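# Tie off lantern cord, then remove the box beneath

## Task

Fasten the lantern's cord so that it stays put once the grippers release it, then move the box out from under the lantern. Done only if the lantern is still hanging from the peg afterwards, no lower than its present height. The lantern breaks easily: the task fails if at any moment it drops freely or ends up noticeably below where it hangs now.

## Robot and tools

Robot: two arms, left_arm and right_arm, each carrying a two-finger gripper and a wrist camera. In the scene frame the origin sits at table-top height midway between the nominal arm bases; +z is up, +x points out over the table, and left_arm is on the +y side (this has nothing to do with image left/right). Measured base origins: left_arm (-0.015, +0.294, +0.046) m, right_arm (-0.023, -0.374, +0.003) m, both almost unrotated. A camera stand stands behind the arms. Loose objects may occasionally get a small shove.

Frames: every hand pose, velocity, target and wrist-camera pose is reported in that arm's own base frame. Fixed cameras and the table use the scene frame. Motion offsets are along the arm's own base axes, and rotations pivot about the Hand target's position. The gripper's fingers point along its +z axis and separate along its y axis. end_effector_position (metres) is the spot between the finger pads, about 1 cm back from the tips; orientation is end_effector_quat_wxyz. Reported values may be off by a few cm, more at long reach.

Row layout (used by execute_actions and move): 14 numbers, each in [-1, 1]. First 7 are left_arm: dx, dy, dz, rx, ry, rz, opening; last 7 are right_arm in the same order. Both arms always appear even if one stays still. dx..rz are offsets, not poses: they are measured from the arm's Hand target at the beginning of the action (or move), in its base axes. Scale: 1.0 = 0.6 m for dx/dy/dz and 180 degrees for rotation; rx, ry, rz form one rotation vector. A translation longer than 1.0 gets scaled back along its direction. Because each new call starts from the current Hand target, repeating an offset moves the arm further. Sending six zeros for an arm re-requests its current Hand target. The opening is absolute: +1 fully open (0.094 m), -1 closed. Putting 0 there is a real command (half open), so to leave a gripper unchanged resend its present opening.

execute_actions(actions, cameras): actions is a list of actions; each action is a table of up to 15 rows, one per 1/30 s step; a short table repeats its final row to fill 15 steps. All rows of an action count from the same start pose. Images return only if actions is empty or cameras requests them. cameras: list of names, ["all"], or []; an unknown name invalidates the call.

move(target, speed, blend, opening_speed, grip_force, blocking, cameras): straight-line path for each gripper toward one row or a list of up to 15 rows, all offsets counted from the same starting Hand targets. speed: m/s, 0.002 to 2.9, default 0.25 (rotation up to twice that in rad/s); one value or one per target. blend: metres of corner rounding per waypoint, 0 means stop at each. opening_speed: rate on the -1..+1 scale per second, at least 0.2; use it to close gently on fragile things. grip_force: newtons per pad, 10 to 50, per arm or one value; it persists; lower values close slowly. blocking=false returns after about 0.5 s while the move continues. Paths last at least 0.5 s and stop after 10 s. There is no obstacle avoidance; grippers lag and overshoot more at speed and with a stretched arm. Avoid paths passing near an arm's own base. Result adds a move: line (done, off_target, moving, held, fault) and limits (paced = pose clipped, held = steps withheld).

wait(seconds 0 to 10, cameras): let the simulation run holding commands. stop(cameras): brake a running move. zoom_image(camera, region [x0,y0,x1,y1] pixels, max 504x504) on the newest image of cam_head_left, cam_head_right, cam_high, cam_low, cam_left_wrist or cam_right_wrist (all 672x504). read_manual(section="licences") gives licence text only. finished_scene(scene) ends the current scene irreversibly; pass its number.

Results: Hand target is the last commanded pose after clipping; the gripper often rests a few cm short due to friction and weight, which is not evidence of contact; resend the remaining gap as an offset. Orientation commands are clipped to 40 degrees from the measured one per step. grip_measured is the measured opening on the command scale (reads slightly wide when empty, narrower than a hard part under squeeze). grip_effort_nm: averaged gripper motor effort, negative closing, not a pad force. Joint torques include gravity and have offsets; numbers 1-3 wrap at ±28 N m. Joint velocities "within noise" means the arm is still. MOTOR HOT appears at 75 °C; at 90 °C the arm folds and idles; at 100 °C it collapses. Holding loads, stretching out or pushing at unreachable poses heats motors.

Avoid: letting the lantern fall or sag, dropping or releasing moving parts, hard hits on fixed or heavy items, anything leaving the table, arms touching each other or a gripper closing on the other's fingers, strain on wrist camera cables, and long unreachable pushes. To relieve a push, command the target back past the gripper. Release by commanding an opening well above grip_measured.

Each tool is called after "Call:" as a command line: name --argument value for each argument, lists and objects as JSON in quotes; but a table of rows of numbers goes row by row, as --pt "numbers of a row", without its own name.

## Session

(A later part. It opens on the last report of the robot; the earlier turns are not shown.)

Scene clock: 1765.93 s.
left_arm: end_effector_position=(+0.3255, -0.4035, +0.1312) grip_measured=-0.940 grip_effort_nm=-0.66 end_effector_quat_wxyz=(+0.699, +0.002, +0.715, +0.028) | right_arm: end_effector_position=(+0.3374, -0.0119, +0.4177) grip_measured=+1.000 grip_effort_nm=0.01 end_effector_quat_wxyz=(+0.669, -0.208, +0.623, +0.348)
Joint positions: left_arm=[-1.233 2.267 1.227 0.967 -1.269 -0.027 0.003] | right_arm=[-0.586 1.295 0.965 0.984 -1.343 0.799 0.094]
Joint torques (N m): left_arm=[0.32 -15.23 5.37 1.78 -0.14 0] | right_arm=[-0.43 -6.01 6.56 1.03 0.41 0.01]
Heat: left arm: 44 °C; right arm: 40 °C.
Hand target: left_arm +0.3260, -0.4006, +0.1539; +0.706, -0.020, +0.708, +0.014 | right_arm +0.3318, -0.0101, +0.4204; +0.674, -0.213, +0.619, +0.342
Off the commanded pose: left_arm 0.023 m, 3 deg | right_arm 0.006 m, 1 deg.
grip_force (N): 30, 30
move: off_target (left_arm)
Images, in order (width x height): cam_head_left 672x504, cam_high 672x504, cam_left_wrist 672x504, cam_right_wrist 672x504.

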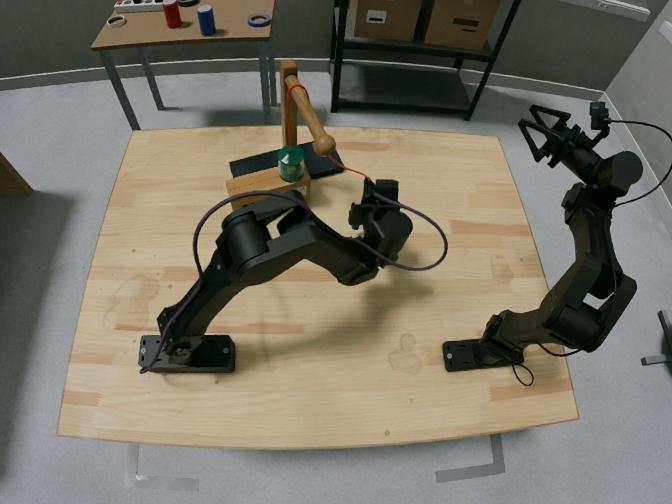

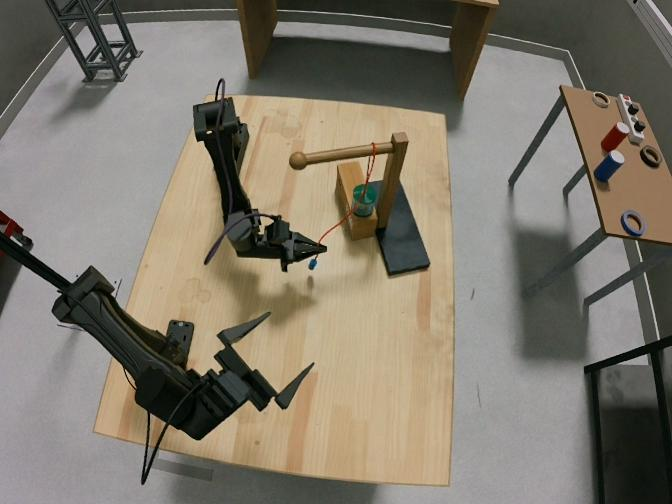

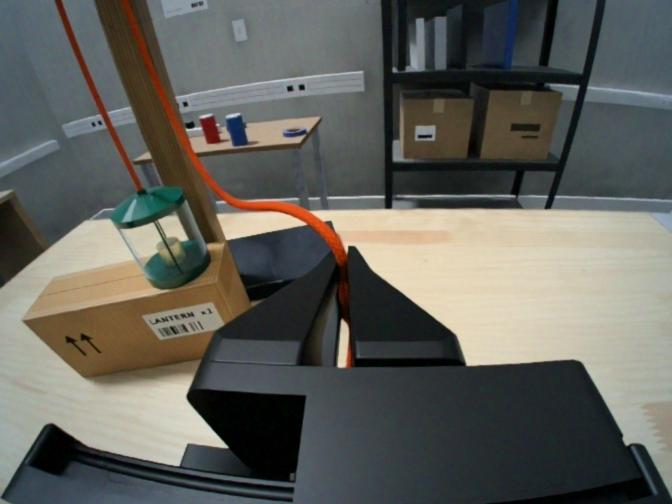

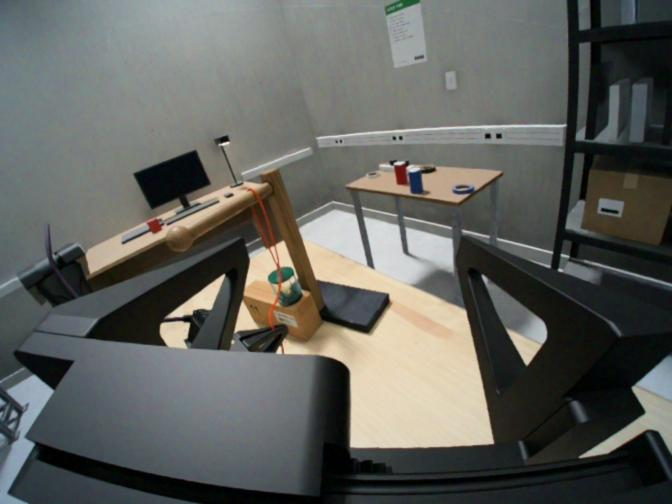

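Call:
zoom_image --camera "cam_high" --region '[200, 110, 440, 290]'

Call:
zoom_image --camera "cam_right_wrist" --region '[130, 160, 410, 370]'

Scaled by 2.100 from the camera's 672x504 image, which has a finer 960x720 frame.

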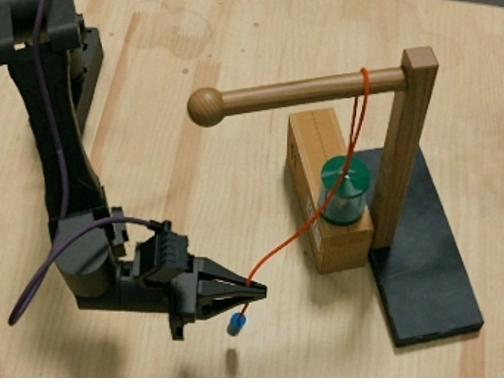

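Scaled by 1.800 from the camera's 672x504 image, which has a finer 960x720 frame.

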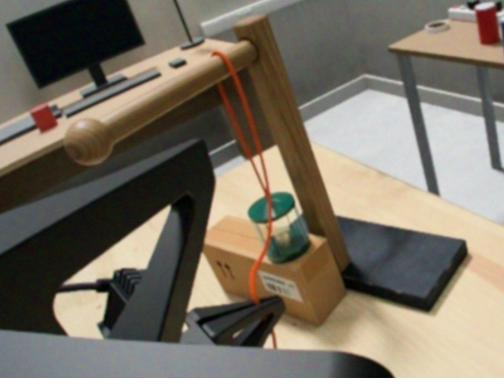

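Call:
move --pt "-0.0518 0.1945 0.0335 0 0 0.019 -1 0 0 0 0 0 0 1" --pt "-0.09 0.3652 0.1335 0 0 0.03 -1 0 0 0 0 0 0 1" --pt "-0.09 0.3652 0.3668 0 0 0.03 -1 0 0 0 0 0 0 1" --speed 0.18 --blend 0.03 --cameras '["cam_head_left", "cam_high", "cam_left_wrist", "cam_right_wrist"]'

Scene clock: 1806.87 s.
left_arm: end_effector_position=(+0.2725, -0.1861, +0.3592) grip_measured=-0.940 grip_effort_nm=-0.66 end_effector_quat_wxyz=(+0.701, -0.039, +0.710, +0.063) | right_arm: end_effector_position=(+0.3373, -0.0118, +0.4179) grip_measured=+1.000 grip_effort_nm=0.01 end_effector_quat_wxyz=(+0.669, -0.208, +0.623, +0.349)
Joint positions: left_arm=[-1.158 1.139 0.92 0.18 -1.302 -0.003 0.003] | right_arm=[-0.586 1.295 0.965 0.986 -1.343 0.801 0.094]
Joint torques (N m): left_arm=[0.64 -4.59 9.47 1.37 0.06 -0.14] | right_arm=[-0.4 -5.94 6.46 1.03 0.42 0.04]
Heat: left arm: 51 °C; right arm: 37 °C.
Hand target: left_arm +0.2719, -0.1815, +0.3741; +0.704, -0.053, +0.707, +0.047 | right_arm +0.3318, -0.0102, +0.4204; +0.674, -0.213, +0.619, +0.342
Off the commanded pose: left_arm 0.016 m, 2 deg | right_arm 0.006 m, 1 deg.
grip_force (N): 30, 30
move: off_target (left_arm)
Images, in order (width x height): cam_head_left 672x504, cam_high 672x504, cam_left_wrist 672x504, cam_right_wrist 672x504.

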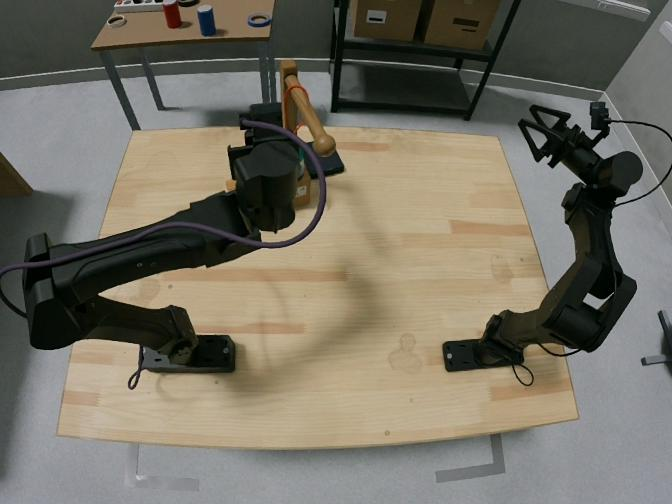

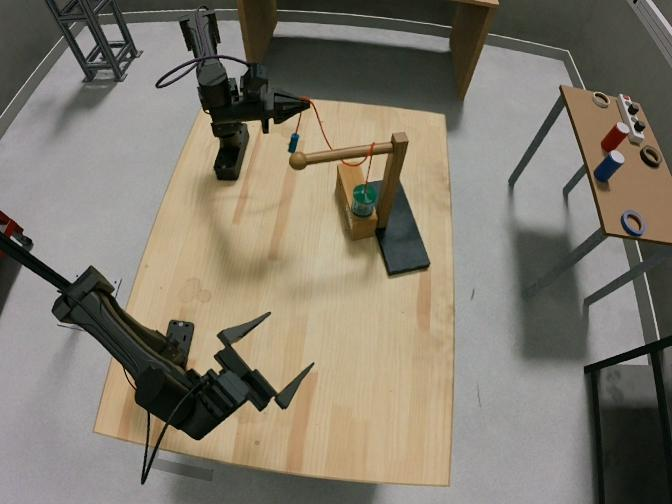

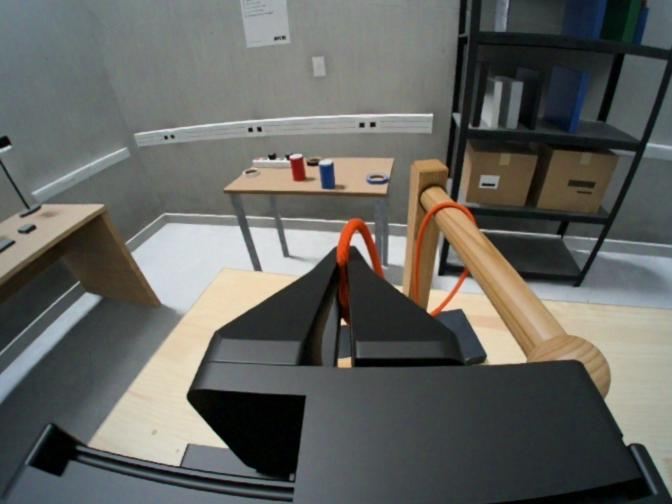

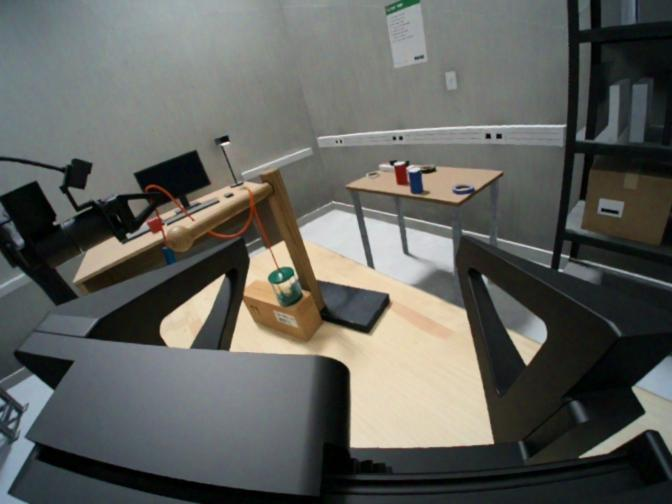

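Call:
move --pt "0.0062 -0.0272 0.2248 0 0 0 -1 0 0 0 0 0 0 1" --pt "0.0732 -0.1745 0.2415 0 0 -0.011 -1 0 0 0 0 0 0 1" --pt "0.142 -0.3297 0.0998 0 0 -0.011 -1 0 0 0 0 0 0 1" --speed 0.16 --blend 0.03 --cameras '["cam_head_left", "cam_high", "cam_left_wrist", "cam_right_wrist"]'

Scene clock: 1848.00 s.
left_arm: end_effector_position=(+0.3536, -0.3764, +0.4294) grip_measured=-0.941 grip_effort_nm=-0.66 end_effector_quat_wxyz=(+0.701, -0.030, +0.711, +0.045) | right_arm: end_effector_position=(+0.3373, -0.0118, +0.4179) grip_measured=+1.000 grip_effort_nm=0.01 end_effector_quat_wxyz=(+0.669, -0.208, +0.623, +0.349)
Joint positions: left_arm=[-1.158 1.959 2.009 -0.094 -1.263 -0.02 0.003] | right_arm=[-0.586 1.295 0.965 0.986 -1.343 0.801 0.094]
Joint torques (N m): left_arm=[0.46 -9.03 9.06 1.85 -0.02 -0.04] | right_arm=[-0.46 -6.02 6.49 1 0.43 0.04]
Heat: left arm: 45 °C; right arm: 36 °C.
Hand target: left_arm +0.3571, -0.3794, +0.4340; +0.705, -0.041, +0.707, +0.035 | right_arm +0.3318, -0.0102, +0.4204; +0.674, -0.213, +0.619, +0.342
Off the commanded pose: left_arm 0.006 m, 2 deg | right_arm 0.006 m, 1 deg.
grip_force (N): 30, 30
move: done
Images, in order (width x height): cam_head_left 672x504, cam_high 672x504, cam_left_wrist 672x504, cam_right_wrist 672x504.

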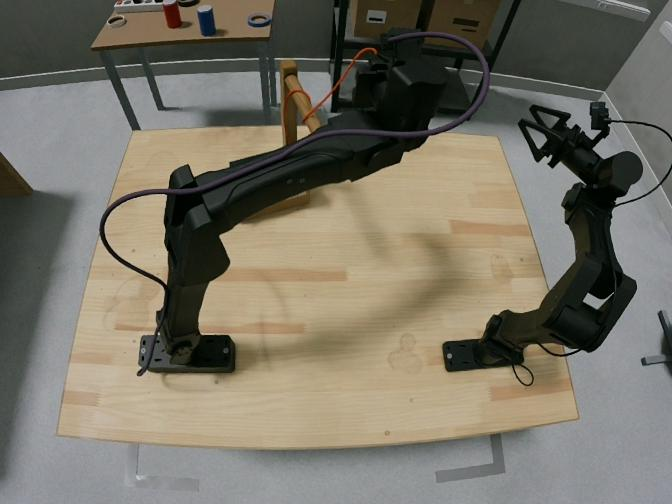

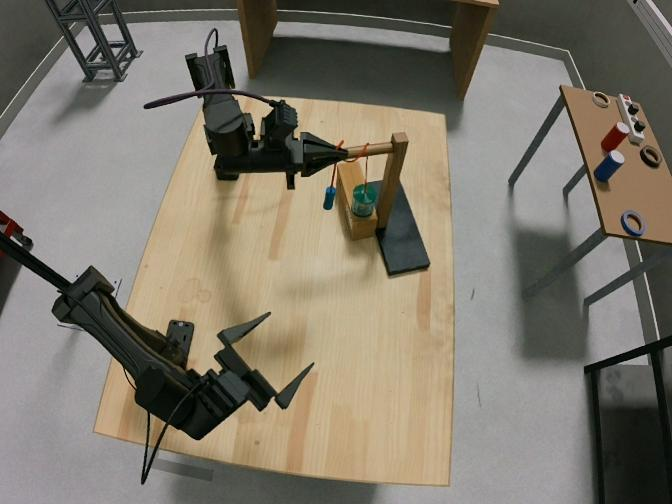

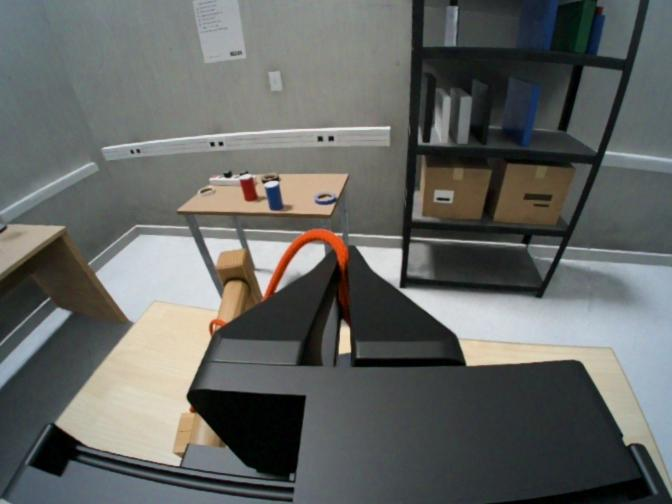

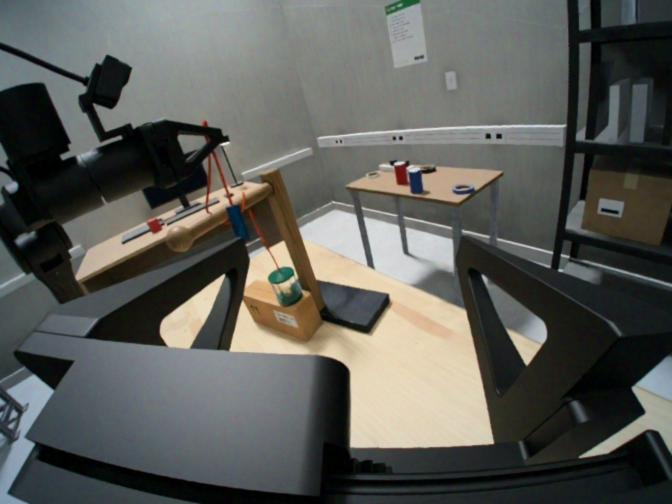

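Call:
zoom_image --camera "cam_right_wrist" --region '[120, 80, 360, 340]'

Call:
zoom_image --camera "cam_high" --region '[270, 110, 430, 250]'

Scaled by 1.938 from the camera's 672x504 image, which has a finer 960x720 frame.

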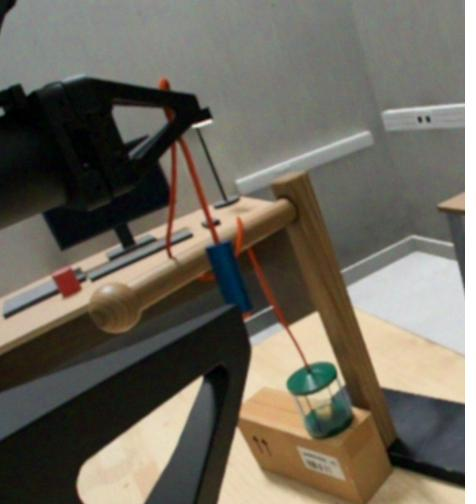

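Scaled by 3.150 from the camera's 672x504 image, which has a finer 960x720 frame.

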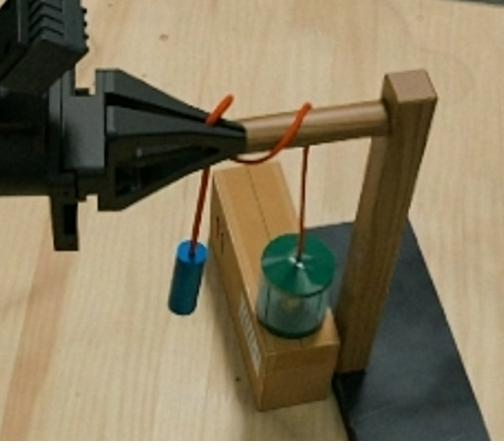

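Call:
move --target '[0.0868, -0.0062, -0.3433, 0, 0, 0, -1, 0, 0, 0, 0, 0, 0, 1]' --speed 0.16 --cameras '["cam_high", "cam_left_wrist", "cam_right_wrist"]'

Call:
zoom_image --camera "cam_right_wrist" --region '[120, 80, 360, 340]'

Call:
zoom_image --camera "cam_high" --region '[270, 110, 430, 250]'

Scene clock: 1884.37 s.
left_arm: end_effector_position=(+0.4066, -0.3810, +0.2438) grip_measured=-0.941 grip_effort_nm=-0.66 end_effector_quat_wxyz=(+0.707, -0.051, +0.704, +0.029) | right_arm: end_effector_position=(+0.3373, -0.0118, +0.4179) grip_measured=+1.000 grip_effort_nm=0.01 end_effector_quat_wxyz=(+0.669, -0.208, +0.623, +0.349)
Joint positions: left_arm=[-1.058 2.127 1.479 0.654 -1.171 -0.024 0.003] | right_arm=[-0.586 1.295 0.965 0.986 -1.343 0.801 0.094]
Joint torques (N m): left_arm=[0.4 -9.84 5.49 1.92 0.09 -0.02] | right_arm=[-0.47 -5.97 6.49 1.02 0.44 0.04]
Heat: left arm: 43 °C; right arm: 36 °C.
Hand target: left_arm +0.4092, -0.3831, +0.2279; +0.705, -0.041, +0.707, +0.035 | right_arm +0.3318, -0.0102, +0.4204; +0.674, -0.213, +0.619, +0.342
Off the commanded pose: left_arm 0.016 m, 1 deg | right_arm 0.006 m, 1 deg.
grip_force (N): 30, 30
move: off_target (left_arm)
Images, in order (width x height): cam_high 672x504, cam_left_wrist 672x504, cam_right_wrist 672x504.

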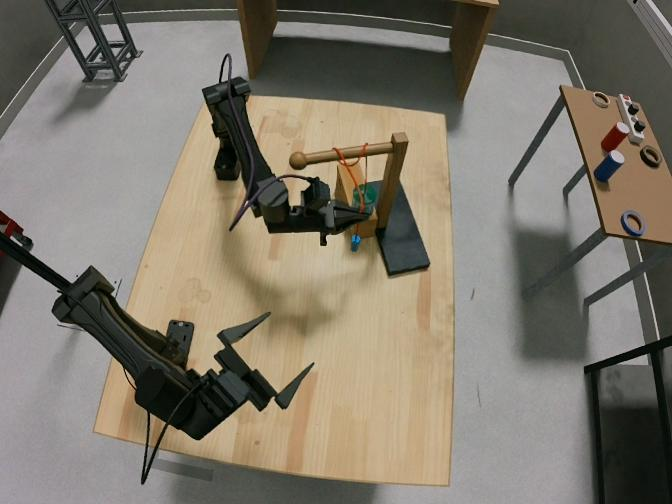

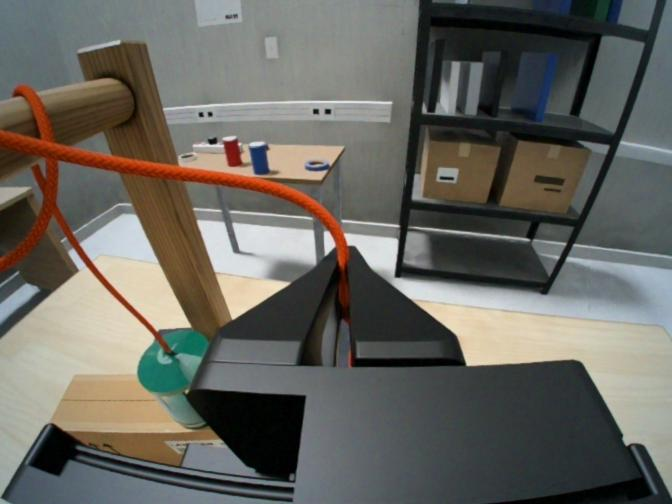

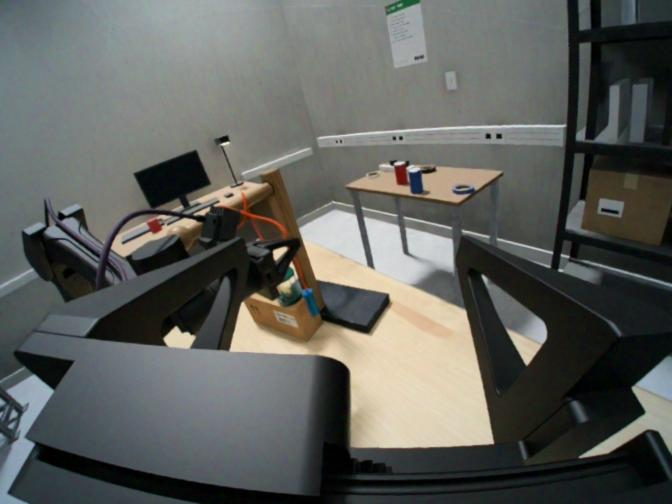

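Scaled by 1.938 from the camera's 672x504 image, which has a finer 960x720 frame.

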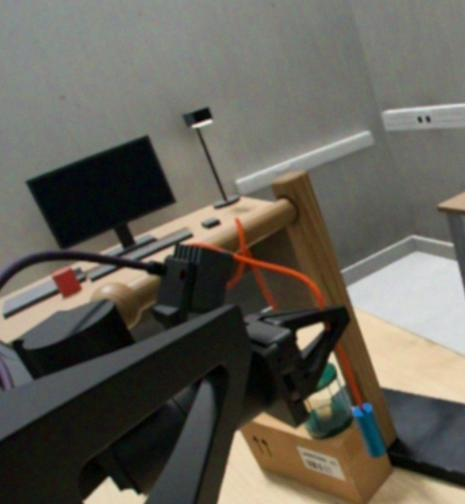

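Scaled by 3.150 from the camera's 672x504 image, which has a finer 960x720 frame.

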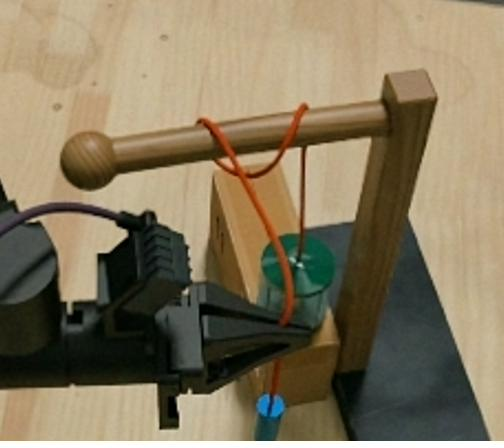

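Call:
move --target '[0.0278, 0.0447, -0.1215, 0, 0, 0, -1, 0, 0, 0, 0, 0, 0, 1]' --speed 0.1 --cameras '["cam_high", "cam_left_wrist", "cam_right_wrist"]'

Call:
zoom_image --camera "cam_right_wrist" --region '[120, 80, 360, 340]'

Call:
zoom_image --camera "cam_high" --region '[270, 110, 430, 250]'

Scene clock: 1917.27 s.
left_arm: end_effector_position=(+0.4244, -0.3559, +0.1717) grip_measured=-0.941 grip_effort_nm=-0.66 end_effector_quat_wxyz=(+0.708, -0.051, +0.704, +0.030) | right_arm: end_effector_position=(+0.3373, -0.0118, +0.4179) grip_measured=+1.000 grip_effort_nm=0.01 end_effector_quat_wxyz=(+0.669, -0.208, +0.623, +0.349)
Joint positions: left_arm=[-0.996 2.23 1.317 0.923 -1.11 -0.022 0.003] | right_arm=[-0.586 1.295 0.965 0.986 -1.343 0.801 0.094]
Joint torques (N m): left_arm=[0.4 -9.62 4.97 1.95 0.13 0.01] | right_arm=[-0.47 -5.93 6.56 1.03 0.43 0.03]
Heat: left arm: 43 °C; right arm: 36 °C.
Hand target: left_arm +0.4258, -0.3564, +0.1550; +0.705, -0.041, +0.707, +0.035 | right_arm +0.3318, -0.0102, +0.4204; +0.674, -0.213, +0.619, +0.342
Off the commanded pose: left_arm 0.017 m, 1 deg | right_arm 0.006 m, 1 deg.
grip_force (N): 30, 30
move: off_target (left_arm)
Images, in order (width x height): cam_high 672x504, cam_left_wrist 672x504, cam_right_wrist 672x504.

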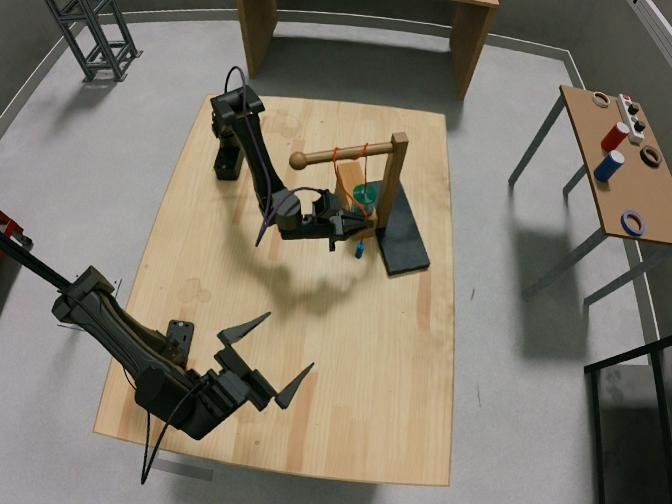

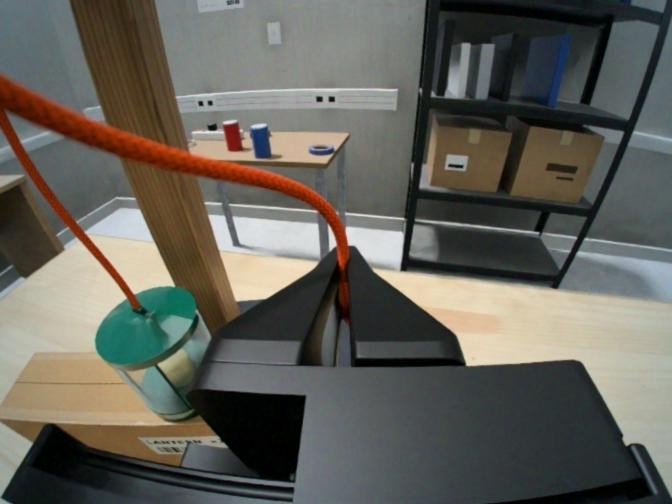

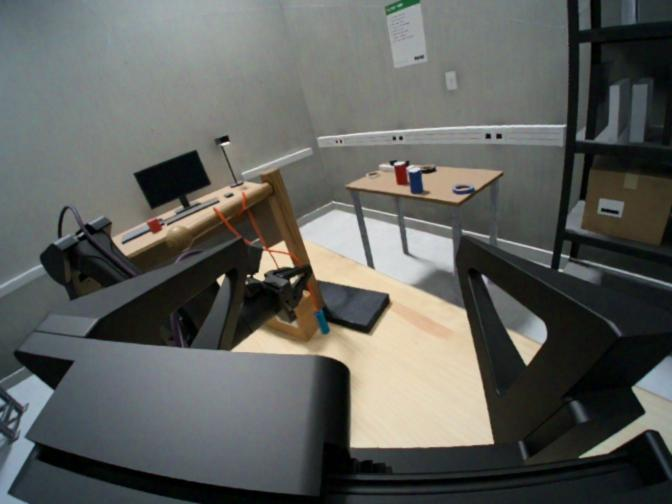

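Scaled by 1.938 from the camera's 672x504 image, which has a finer 960x720 frame.

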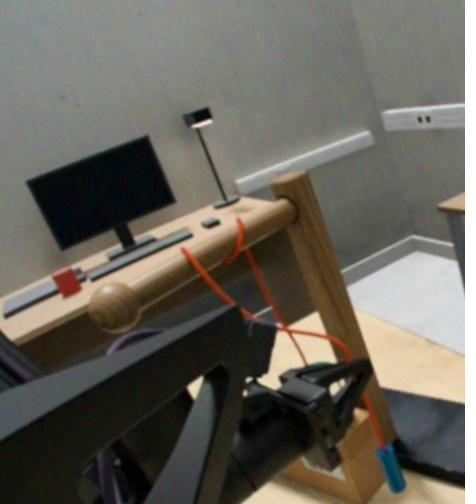

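Scaled by 3.150 from the camera's 672x504 image, which has a finer 960x720 frame.

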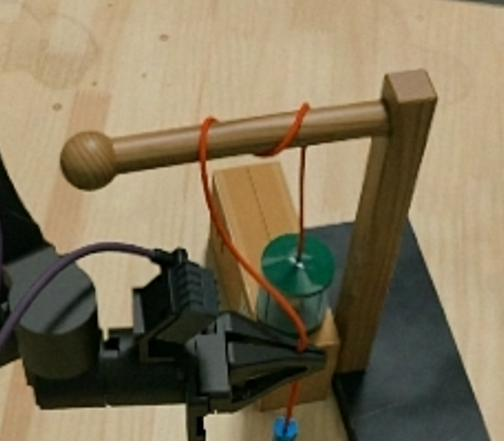

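Call:
move --target '[0.0215, 0.0507, -0.0458, 0, 0, 0, -1, 0, 0, 0, 0, 0, 0, 1]' --speed 0.08 --cameras '["cam_high", "cam_left_wrist", "cam_right_wrist"]'

Call:
zoom_image --camera "cam_right_wrist" --region '[120, 80, 360, 340]'

Call:
zoom_image --camera "cam_high" --region '[270, 110, 430, 250]'

Scene clock: 1949.53 s.
left_arm: end_effector_position=(+0.4389, -0.3251, +0.1441) grip_measured=-0.941 grip_effort_nm=-0.66 end_effector_quat_wxyz=(+0.708, -0.052, +0.703, +0.031) | right_arm: end_effector_position=(+0.3373, -0.0118, +0.4179) grip_measured=+1.000 grip_effort_nm=0.01 end_effector_quat_wxyz=(+0.669, -0.208, +0.623, +0.349)
Joint positions: left_arm=[-0.929 2.255 1.214 1.051 -1.047 -0.021 0.003] | right_arm=[-0.586 1.295 0.965 0.986 -1.343 0.801 0.094]
Joint torques (N m): left_arm=[0.09 -9.29 4.63 1.97 0.12 0] | right_arm=[-0.49 -5.94 6.57 1.03 0.41 0.05]
Heat: left arm: 43 °C; right arm: 35 °C.
Hand target: left_arm +0.4388, -0.3259, +0.1276; +0.705, -0.041, +0.707, +0.035 | right_arm +0.3318, -0.0102, +0.4204; +0.674, -0.213, +0.619, +0.342
Off the commanded pose: left_arm 0.017 m, 2 deg | right_arm 0.006 m, 1 deg.
grip_force (N): 30, 30
move: off_target (left_arm)
Images, in order (width x height): cam_high 672x504, cam_left_wrist 672x504, cam_right_wrist 672x504.

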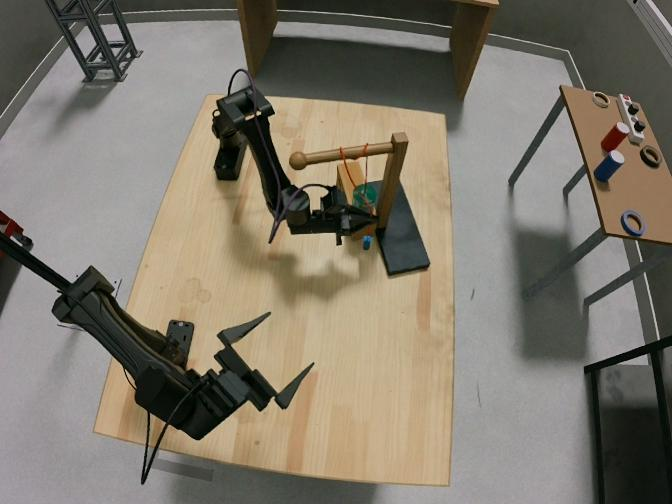

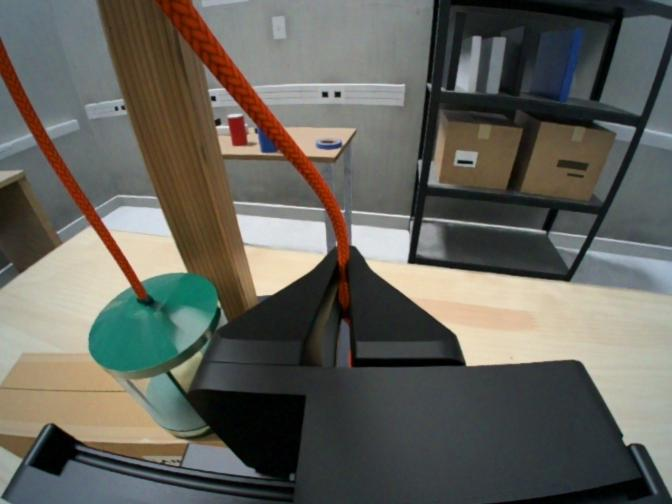

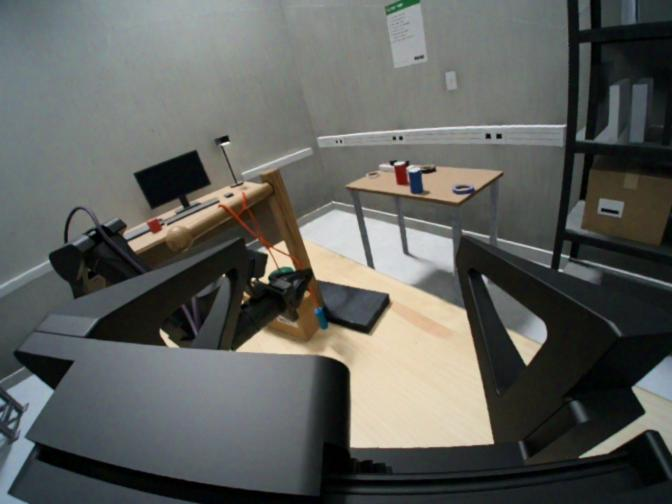

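Scaled by 1.938 from the camera's 672x504 image, which has a finer 960x720 frame.

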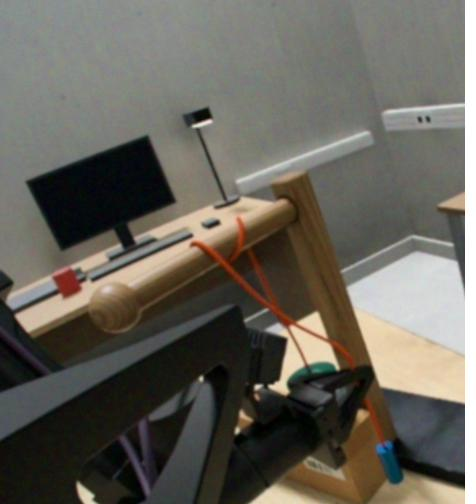

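Scaled by 3.150 from the camera's 672x504 image, which has a finer 960x720 frame.

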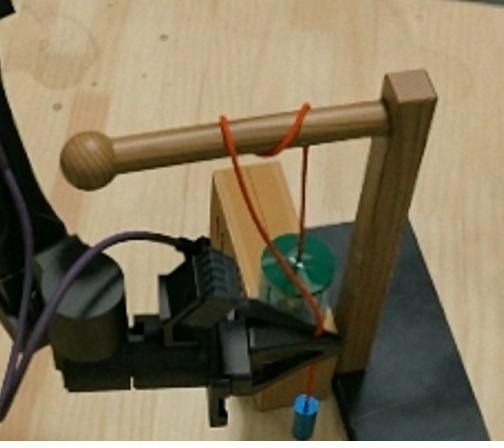

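Call:
move --target '[-0.0745, 0.0393, -0.011, 0, 0, 0, -1, 0, 0, 0, 0, 0, 0, 1]' --speed 0.08 --cameras '["cam_high", "cam_left_wrist", "cam_right_wrist"]'

Call:
zoom_image --camera "cam_right_wrist" --region '[120, 80, 360, 340]'

Call:
zoom_image --camera "cam_high" --region '[270, 110, 430, 250]'

Scene clock: 1981.73 s.
left_arm: end_effector_position=(+0.3975, -0.3039, +0.1036) grip_measured=-0.941 grip_effort_nm=-0.66 end_effector_quat_wxyz=(+0.697, -0.029, +0.715, +0.046) | right_arm: end_effector_position=(+0.3373, -0.0118, +0.4179) grip_measured=+1.000 grip_effort_nm=0.01 end_effector_quat_wxyz=(+0.669, -0.208, +0.623, +0.349)
Joint positions: left_arm=[-0.979 2.244 0.997 1.195 -1.085 -0.02 0.003] | right_arm=[-0.586 1.295 0.965 0.986 -1.343 0.801 0.094]
Joint torques (N m): left_arm=[-0.39 -14.05 3.4 1.95 -0.11 0.03] | right_arm=[-0.35 -5.94 6.54 1.04 0.43 0.02]
Heat: left arm: 47 °C; right arm: 35 °C.
Hand target: left_arm +0.3941, -0.3024, +0.1209; +0.705, -0.041, +0.707, +0.035 | right_arm +0.3318, -0.0102, +0.4204; +0.674, -0.213, +0.619, +0.342
Off the commanded pose: left_arm 0.018 m, 2 deg | right_arm 0.006 m, 1 deg.
grip_force (N): 30, 30
move: off_target (left_arm)
Images, in order (width x height): cam_high 672x504, cam_left_wrist 672x504, cam_right_wrist 672x504.

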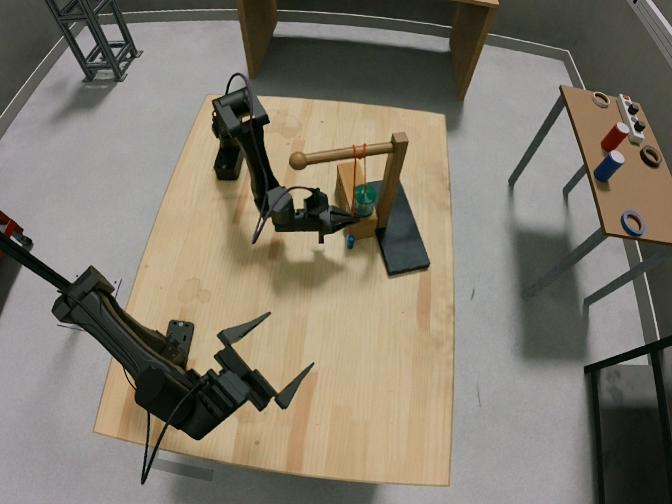

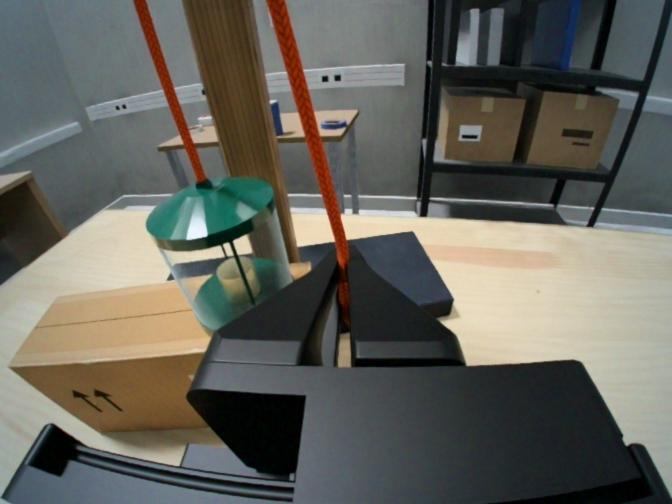

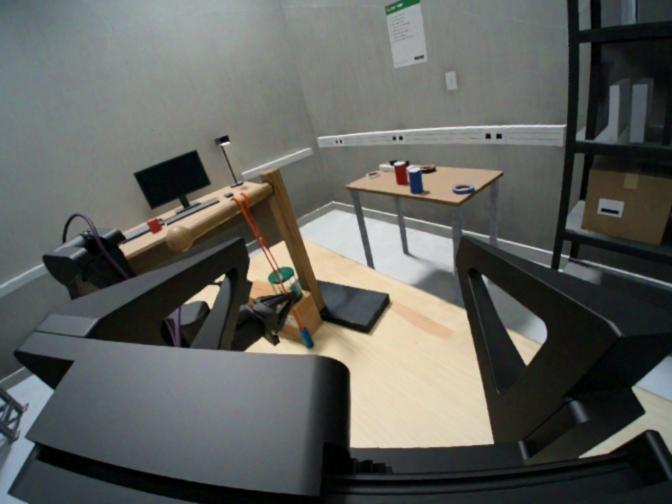

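Scaled by 1.938 from the camera's 672x504 image, which has a finer 960x720 frame.

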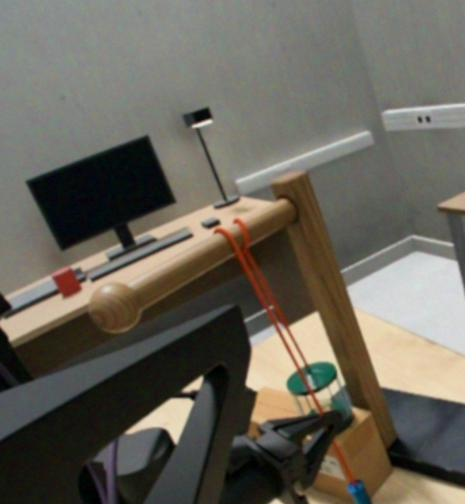

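Scaled by 3.150 from the camera's 672x504 image, which has a finer 960x720 frame.

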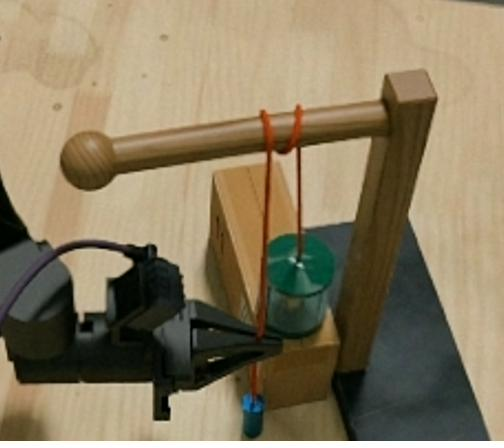

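Call:
move --target '[0, 0, 0, 0, 0, 0, -0.15, 0, 0, 0, 0, 0, 0, 1]' --opening_speed 0.5 --cameras '["cam_high", "cam_left_wrist", "cam_right_wrist"]'

Call:
zoom_image --camera "cam_right_wrist" --region '[200, 150, 360, 370]'

Call:
zoom_image --camera "cam_high" --region '[270, 110, 430, 250]'

Scene clock: 2011.00 s.
left_arm: end_effector_position=(+0.3975, -0.3039, +0.1036) grip_measured=-0.152 grip_effort_nm=0.14 end_effector_quat_wxyz=(+0.697, -0.028, +0.715, +0.046) | right_arm: end_effector_position=(+0.3373, -0.0118, +0.4179) grip_measured=+1.000 grip_effort_nm=0.01 end_effector_quat_wxyz=(+0.669, -0.208, +0.623, +0.349)
Joint positions: left_arm=[-0.979 2.244 0.997 1.195 -1.085 -0.02 0.04] | right_arm=[-0.586 1.295 0.965 0.986 -1.343 0.801 0.094]
Joint torques (N m): left_arm=[-0.46 -14 3.41 1.96 -0.09 0] | right_arm=[-0.46 -6 6.5 1.02 0.43 0.02]
Heat: left arm: 51 °C; right arm: 35 °C.
Hand target: left_arm +0.3941, -0.3024, +0.1209; +0.705, -0.041, +0.707, +0.035 | right_arm +0.3318, -0.0102, +0.4204; +0.674, -0.213, +0.619, +0.342
Off the commanded pose: left_arm 0.018 m, 2 deg | right_arm 0.006 m, 1 deg.
grip_force (N): 30, 30
move: off_target (left_arm)
Images, in order (width x height): cam_high 672x504, cam_left_wrist 672x504, cam_right_wrist 672x504.

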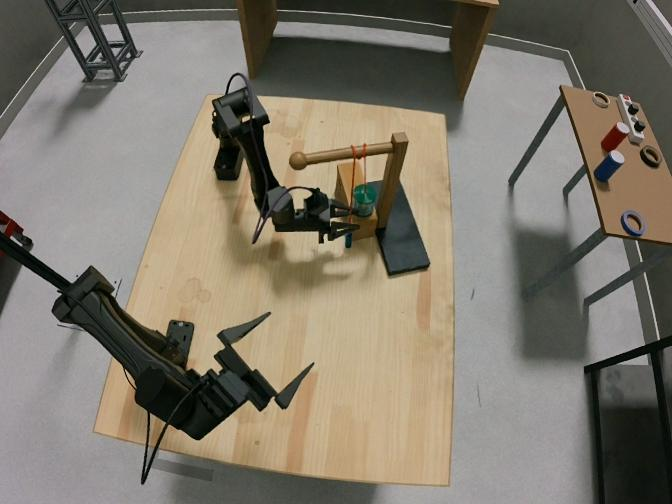

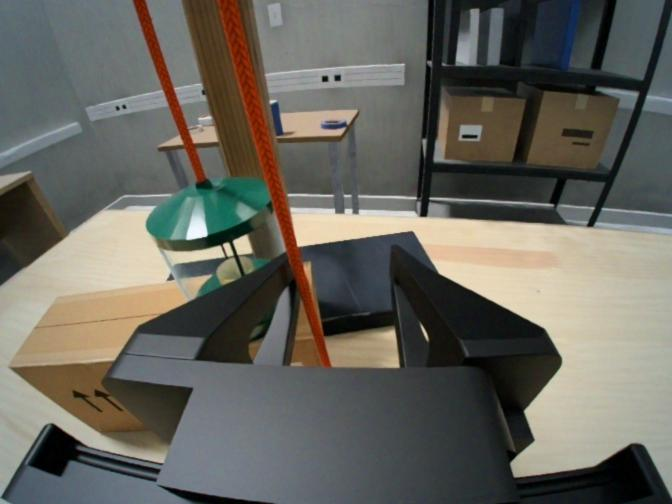

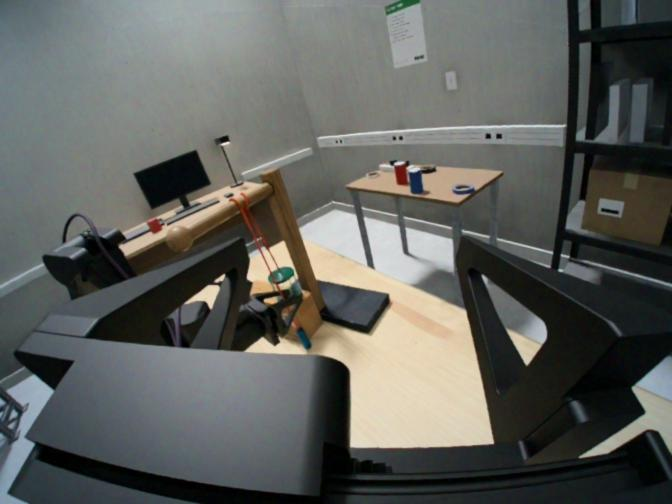

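Scaled by 2.291 from the camera's 672x504 image, which has a finer 960x720 frame.

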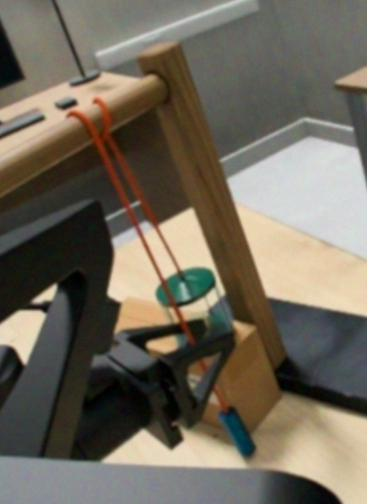

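Scaled by 3.150 from the camera's 672x504 image, which has a finer 960x720 frame.

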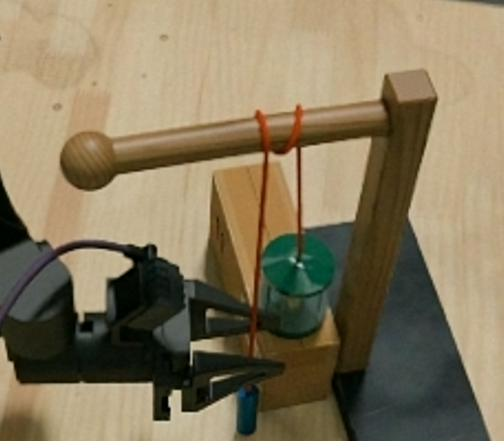

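Call:
wait --seconds 0 --cameras '["cam_high", "cam_left_wrist", "cam_right_wrist"]'

Scene clock: 2054.13 s.
left_arm: end_effector_position=(+0.3975, -0.3039, +0.1036) grip_measured=-0.152 grip_effort_nm=0.14 end_effector_quat_wxyz=(+0.697, -0.028, +0.715, +0.046) | right_arm: end_effector_position=(+0.3373, -0.0118, +0.4179) grip_measured=+1.000 grip_effort_nm=0.01 end_effector_quat_wxyz=(+0.669, -0.208, +0.623, +0.349)
Joint positions: left_arm=[-0.979 2.244 0.997 1.195 -1.085 -0.02 0.04] | right_arm=[-0.586 1.295 0.965 0.986 -1.343 0.801 0.094]
Joint torques (N m): left_arm=[-0.42 -14.01 3.44 1.96 -0.09 -0.01] | right_arm=[-0.51 -6.02 6.54 1.02 0.43 0.02]
Heat: left arm: 55 °C; right arm: 35 °C.
Hand target: left_arm +0.3941, -0.3024, +0.1209; +0.705, -0.041, +0.707, +0.035 | right_arm +0.3318, -0.0102, +0.4204; +0.674, -0.213, +0.619, +0.342
Tool commands: left_gripper/opening=-0.15 right_gripper/opening=+1.0
Off the commanded pose: left_arm 0.018 m, 2 deg | right_arm 0.006 m, 1 deg.
grip_force (N): 30, 30
Images, in order (width x height): cam_high 672x504, cam_left_wrist 672x504, cam_right_wrist 672x504.

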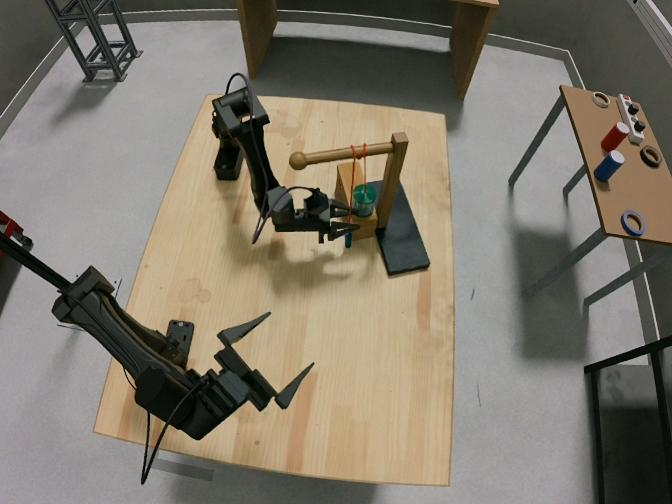

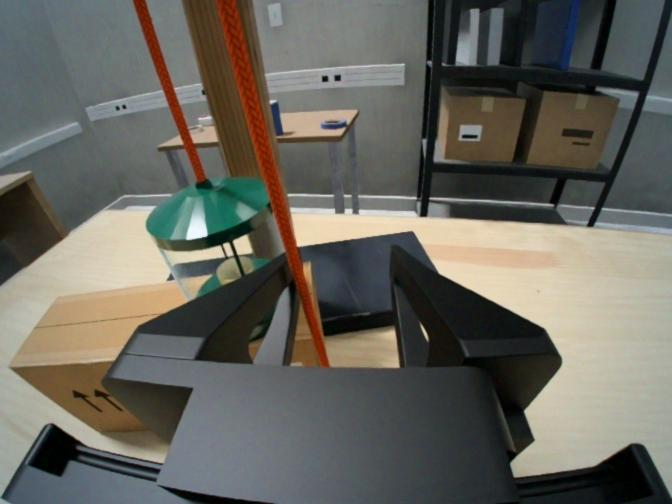

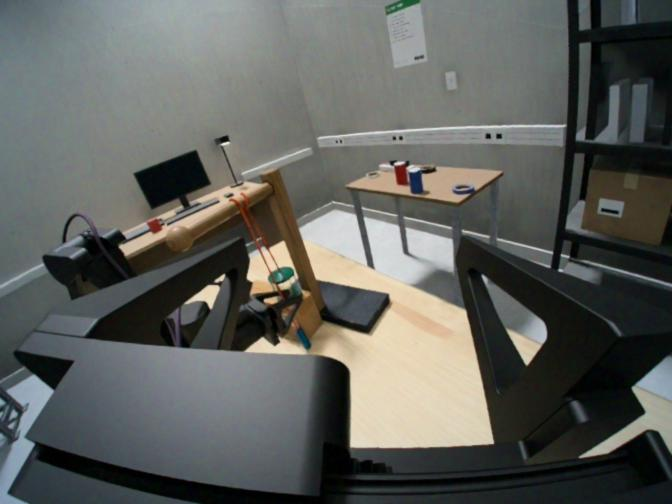

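Call:
move --target '[0, 0.008, -0.105, 0, 0, 0, -0.15, 0, 0, 0, 0, 0, 0, 1]' --speed 0.12 --cameras '["cam_left_wrist", "cam_right_wrist"]'

Scene clock: 2063.67 s.
left_arm: end_effector_position=(+0.3948, -0.3000, +0.0705) grip_measured=-0.152 grip_effort_nm=0.14 end_effector_quat_wxyz=(+0.706, -0.043, +0.707, +0.032) | right_arm: end_effector_position=(+0.3373, -0.0118, +0.4179) grip_measured=+1.000 grip_effort_nm=0.01 end_effector_quat_wxyz=(+0.669, -0.208, +0.623, +0.349)
Joint positions: left_arm=[-0.979 2.378 0.992 1.382 -1.085 -0.02 0.04] | right_arm=[-0.586 1.295 0.965 0.986 -1.343 0.801 0.094]
Joint torques (N m): left_arm=[0.21 -8.09 3.74 2.11 0.02 -0.02] | right_arm=[-0.34 -5.98 6.52 1.03 0.42 0.04]
Heat: left arm: 56 °C; right arm: 35 °C.
Hand target: left_arm +0.3941, -0.2976, +0.0580; +0.705, -0.041, +0.707, +0.035 | right_arm +0.3318, -0.0102, +0.4204; +0.674, -0.213, +0.619, +0.342
Off the commanded pose: left_arm 0.013 m, 0 deg | right_arm 0.006 m, 1 deg.
grip_force (N): 30, 30
move: off_target (left_arm)
Images, in order (width x height): cam_left_wrist 672x504, cam_right_wrist 672x504.

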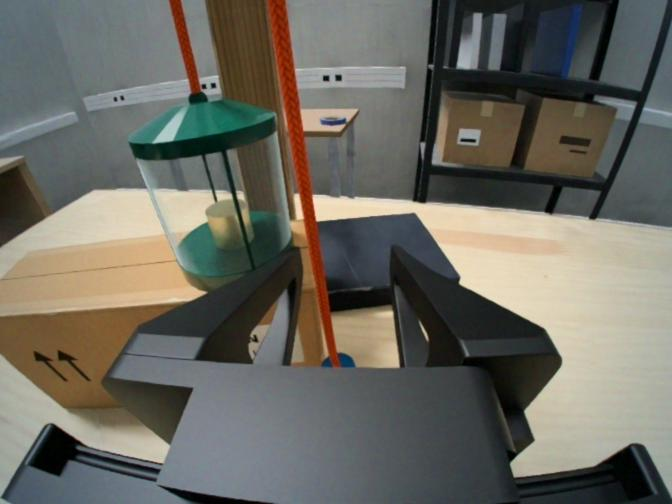

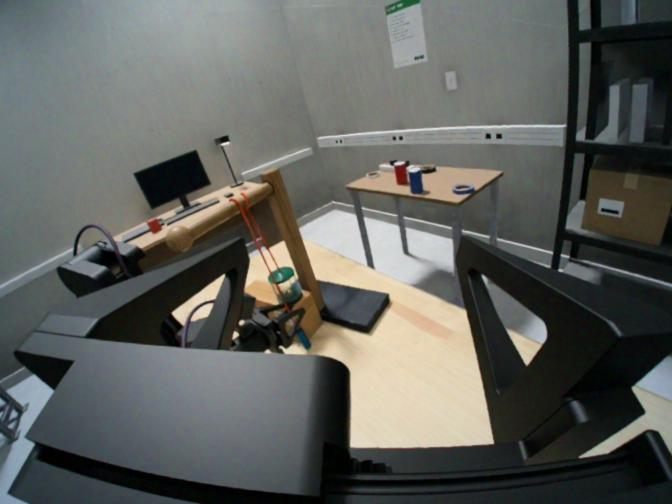

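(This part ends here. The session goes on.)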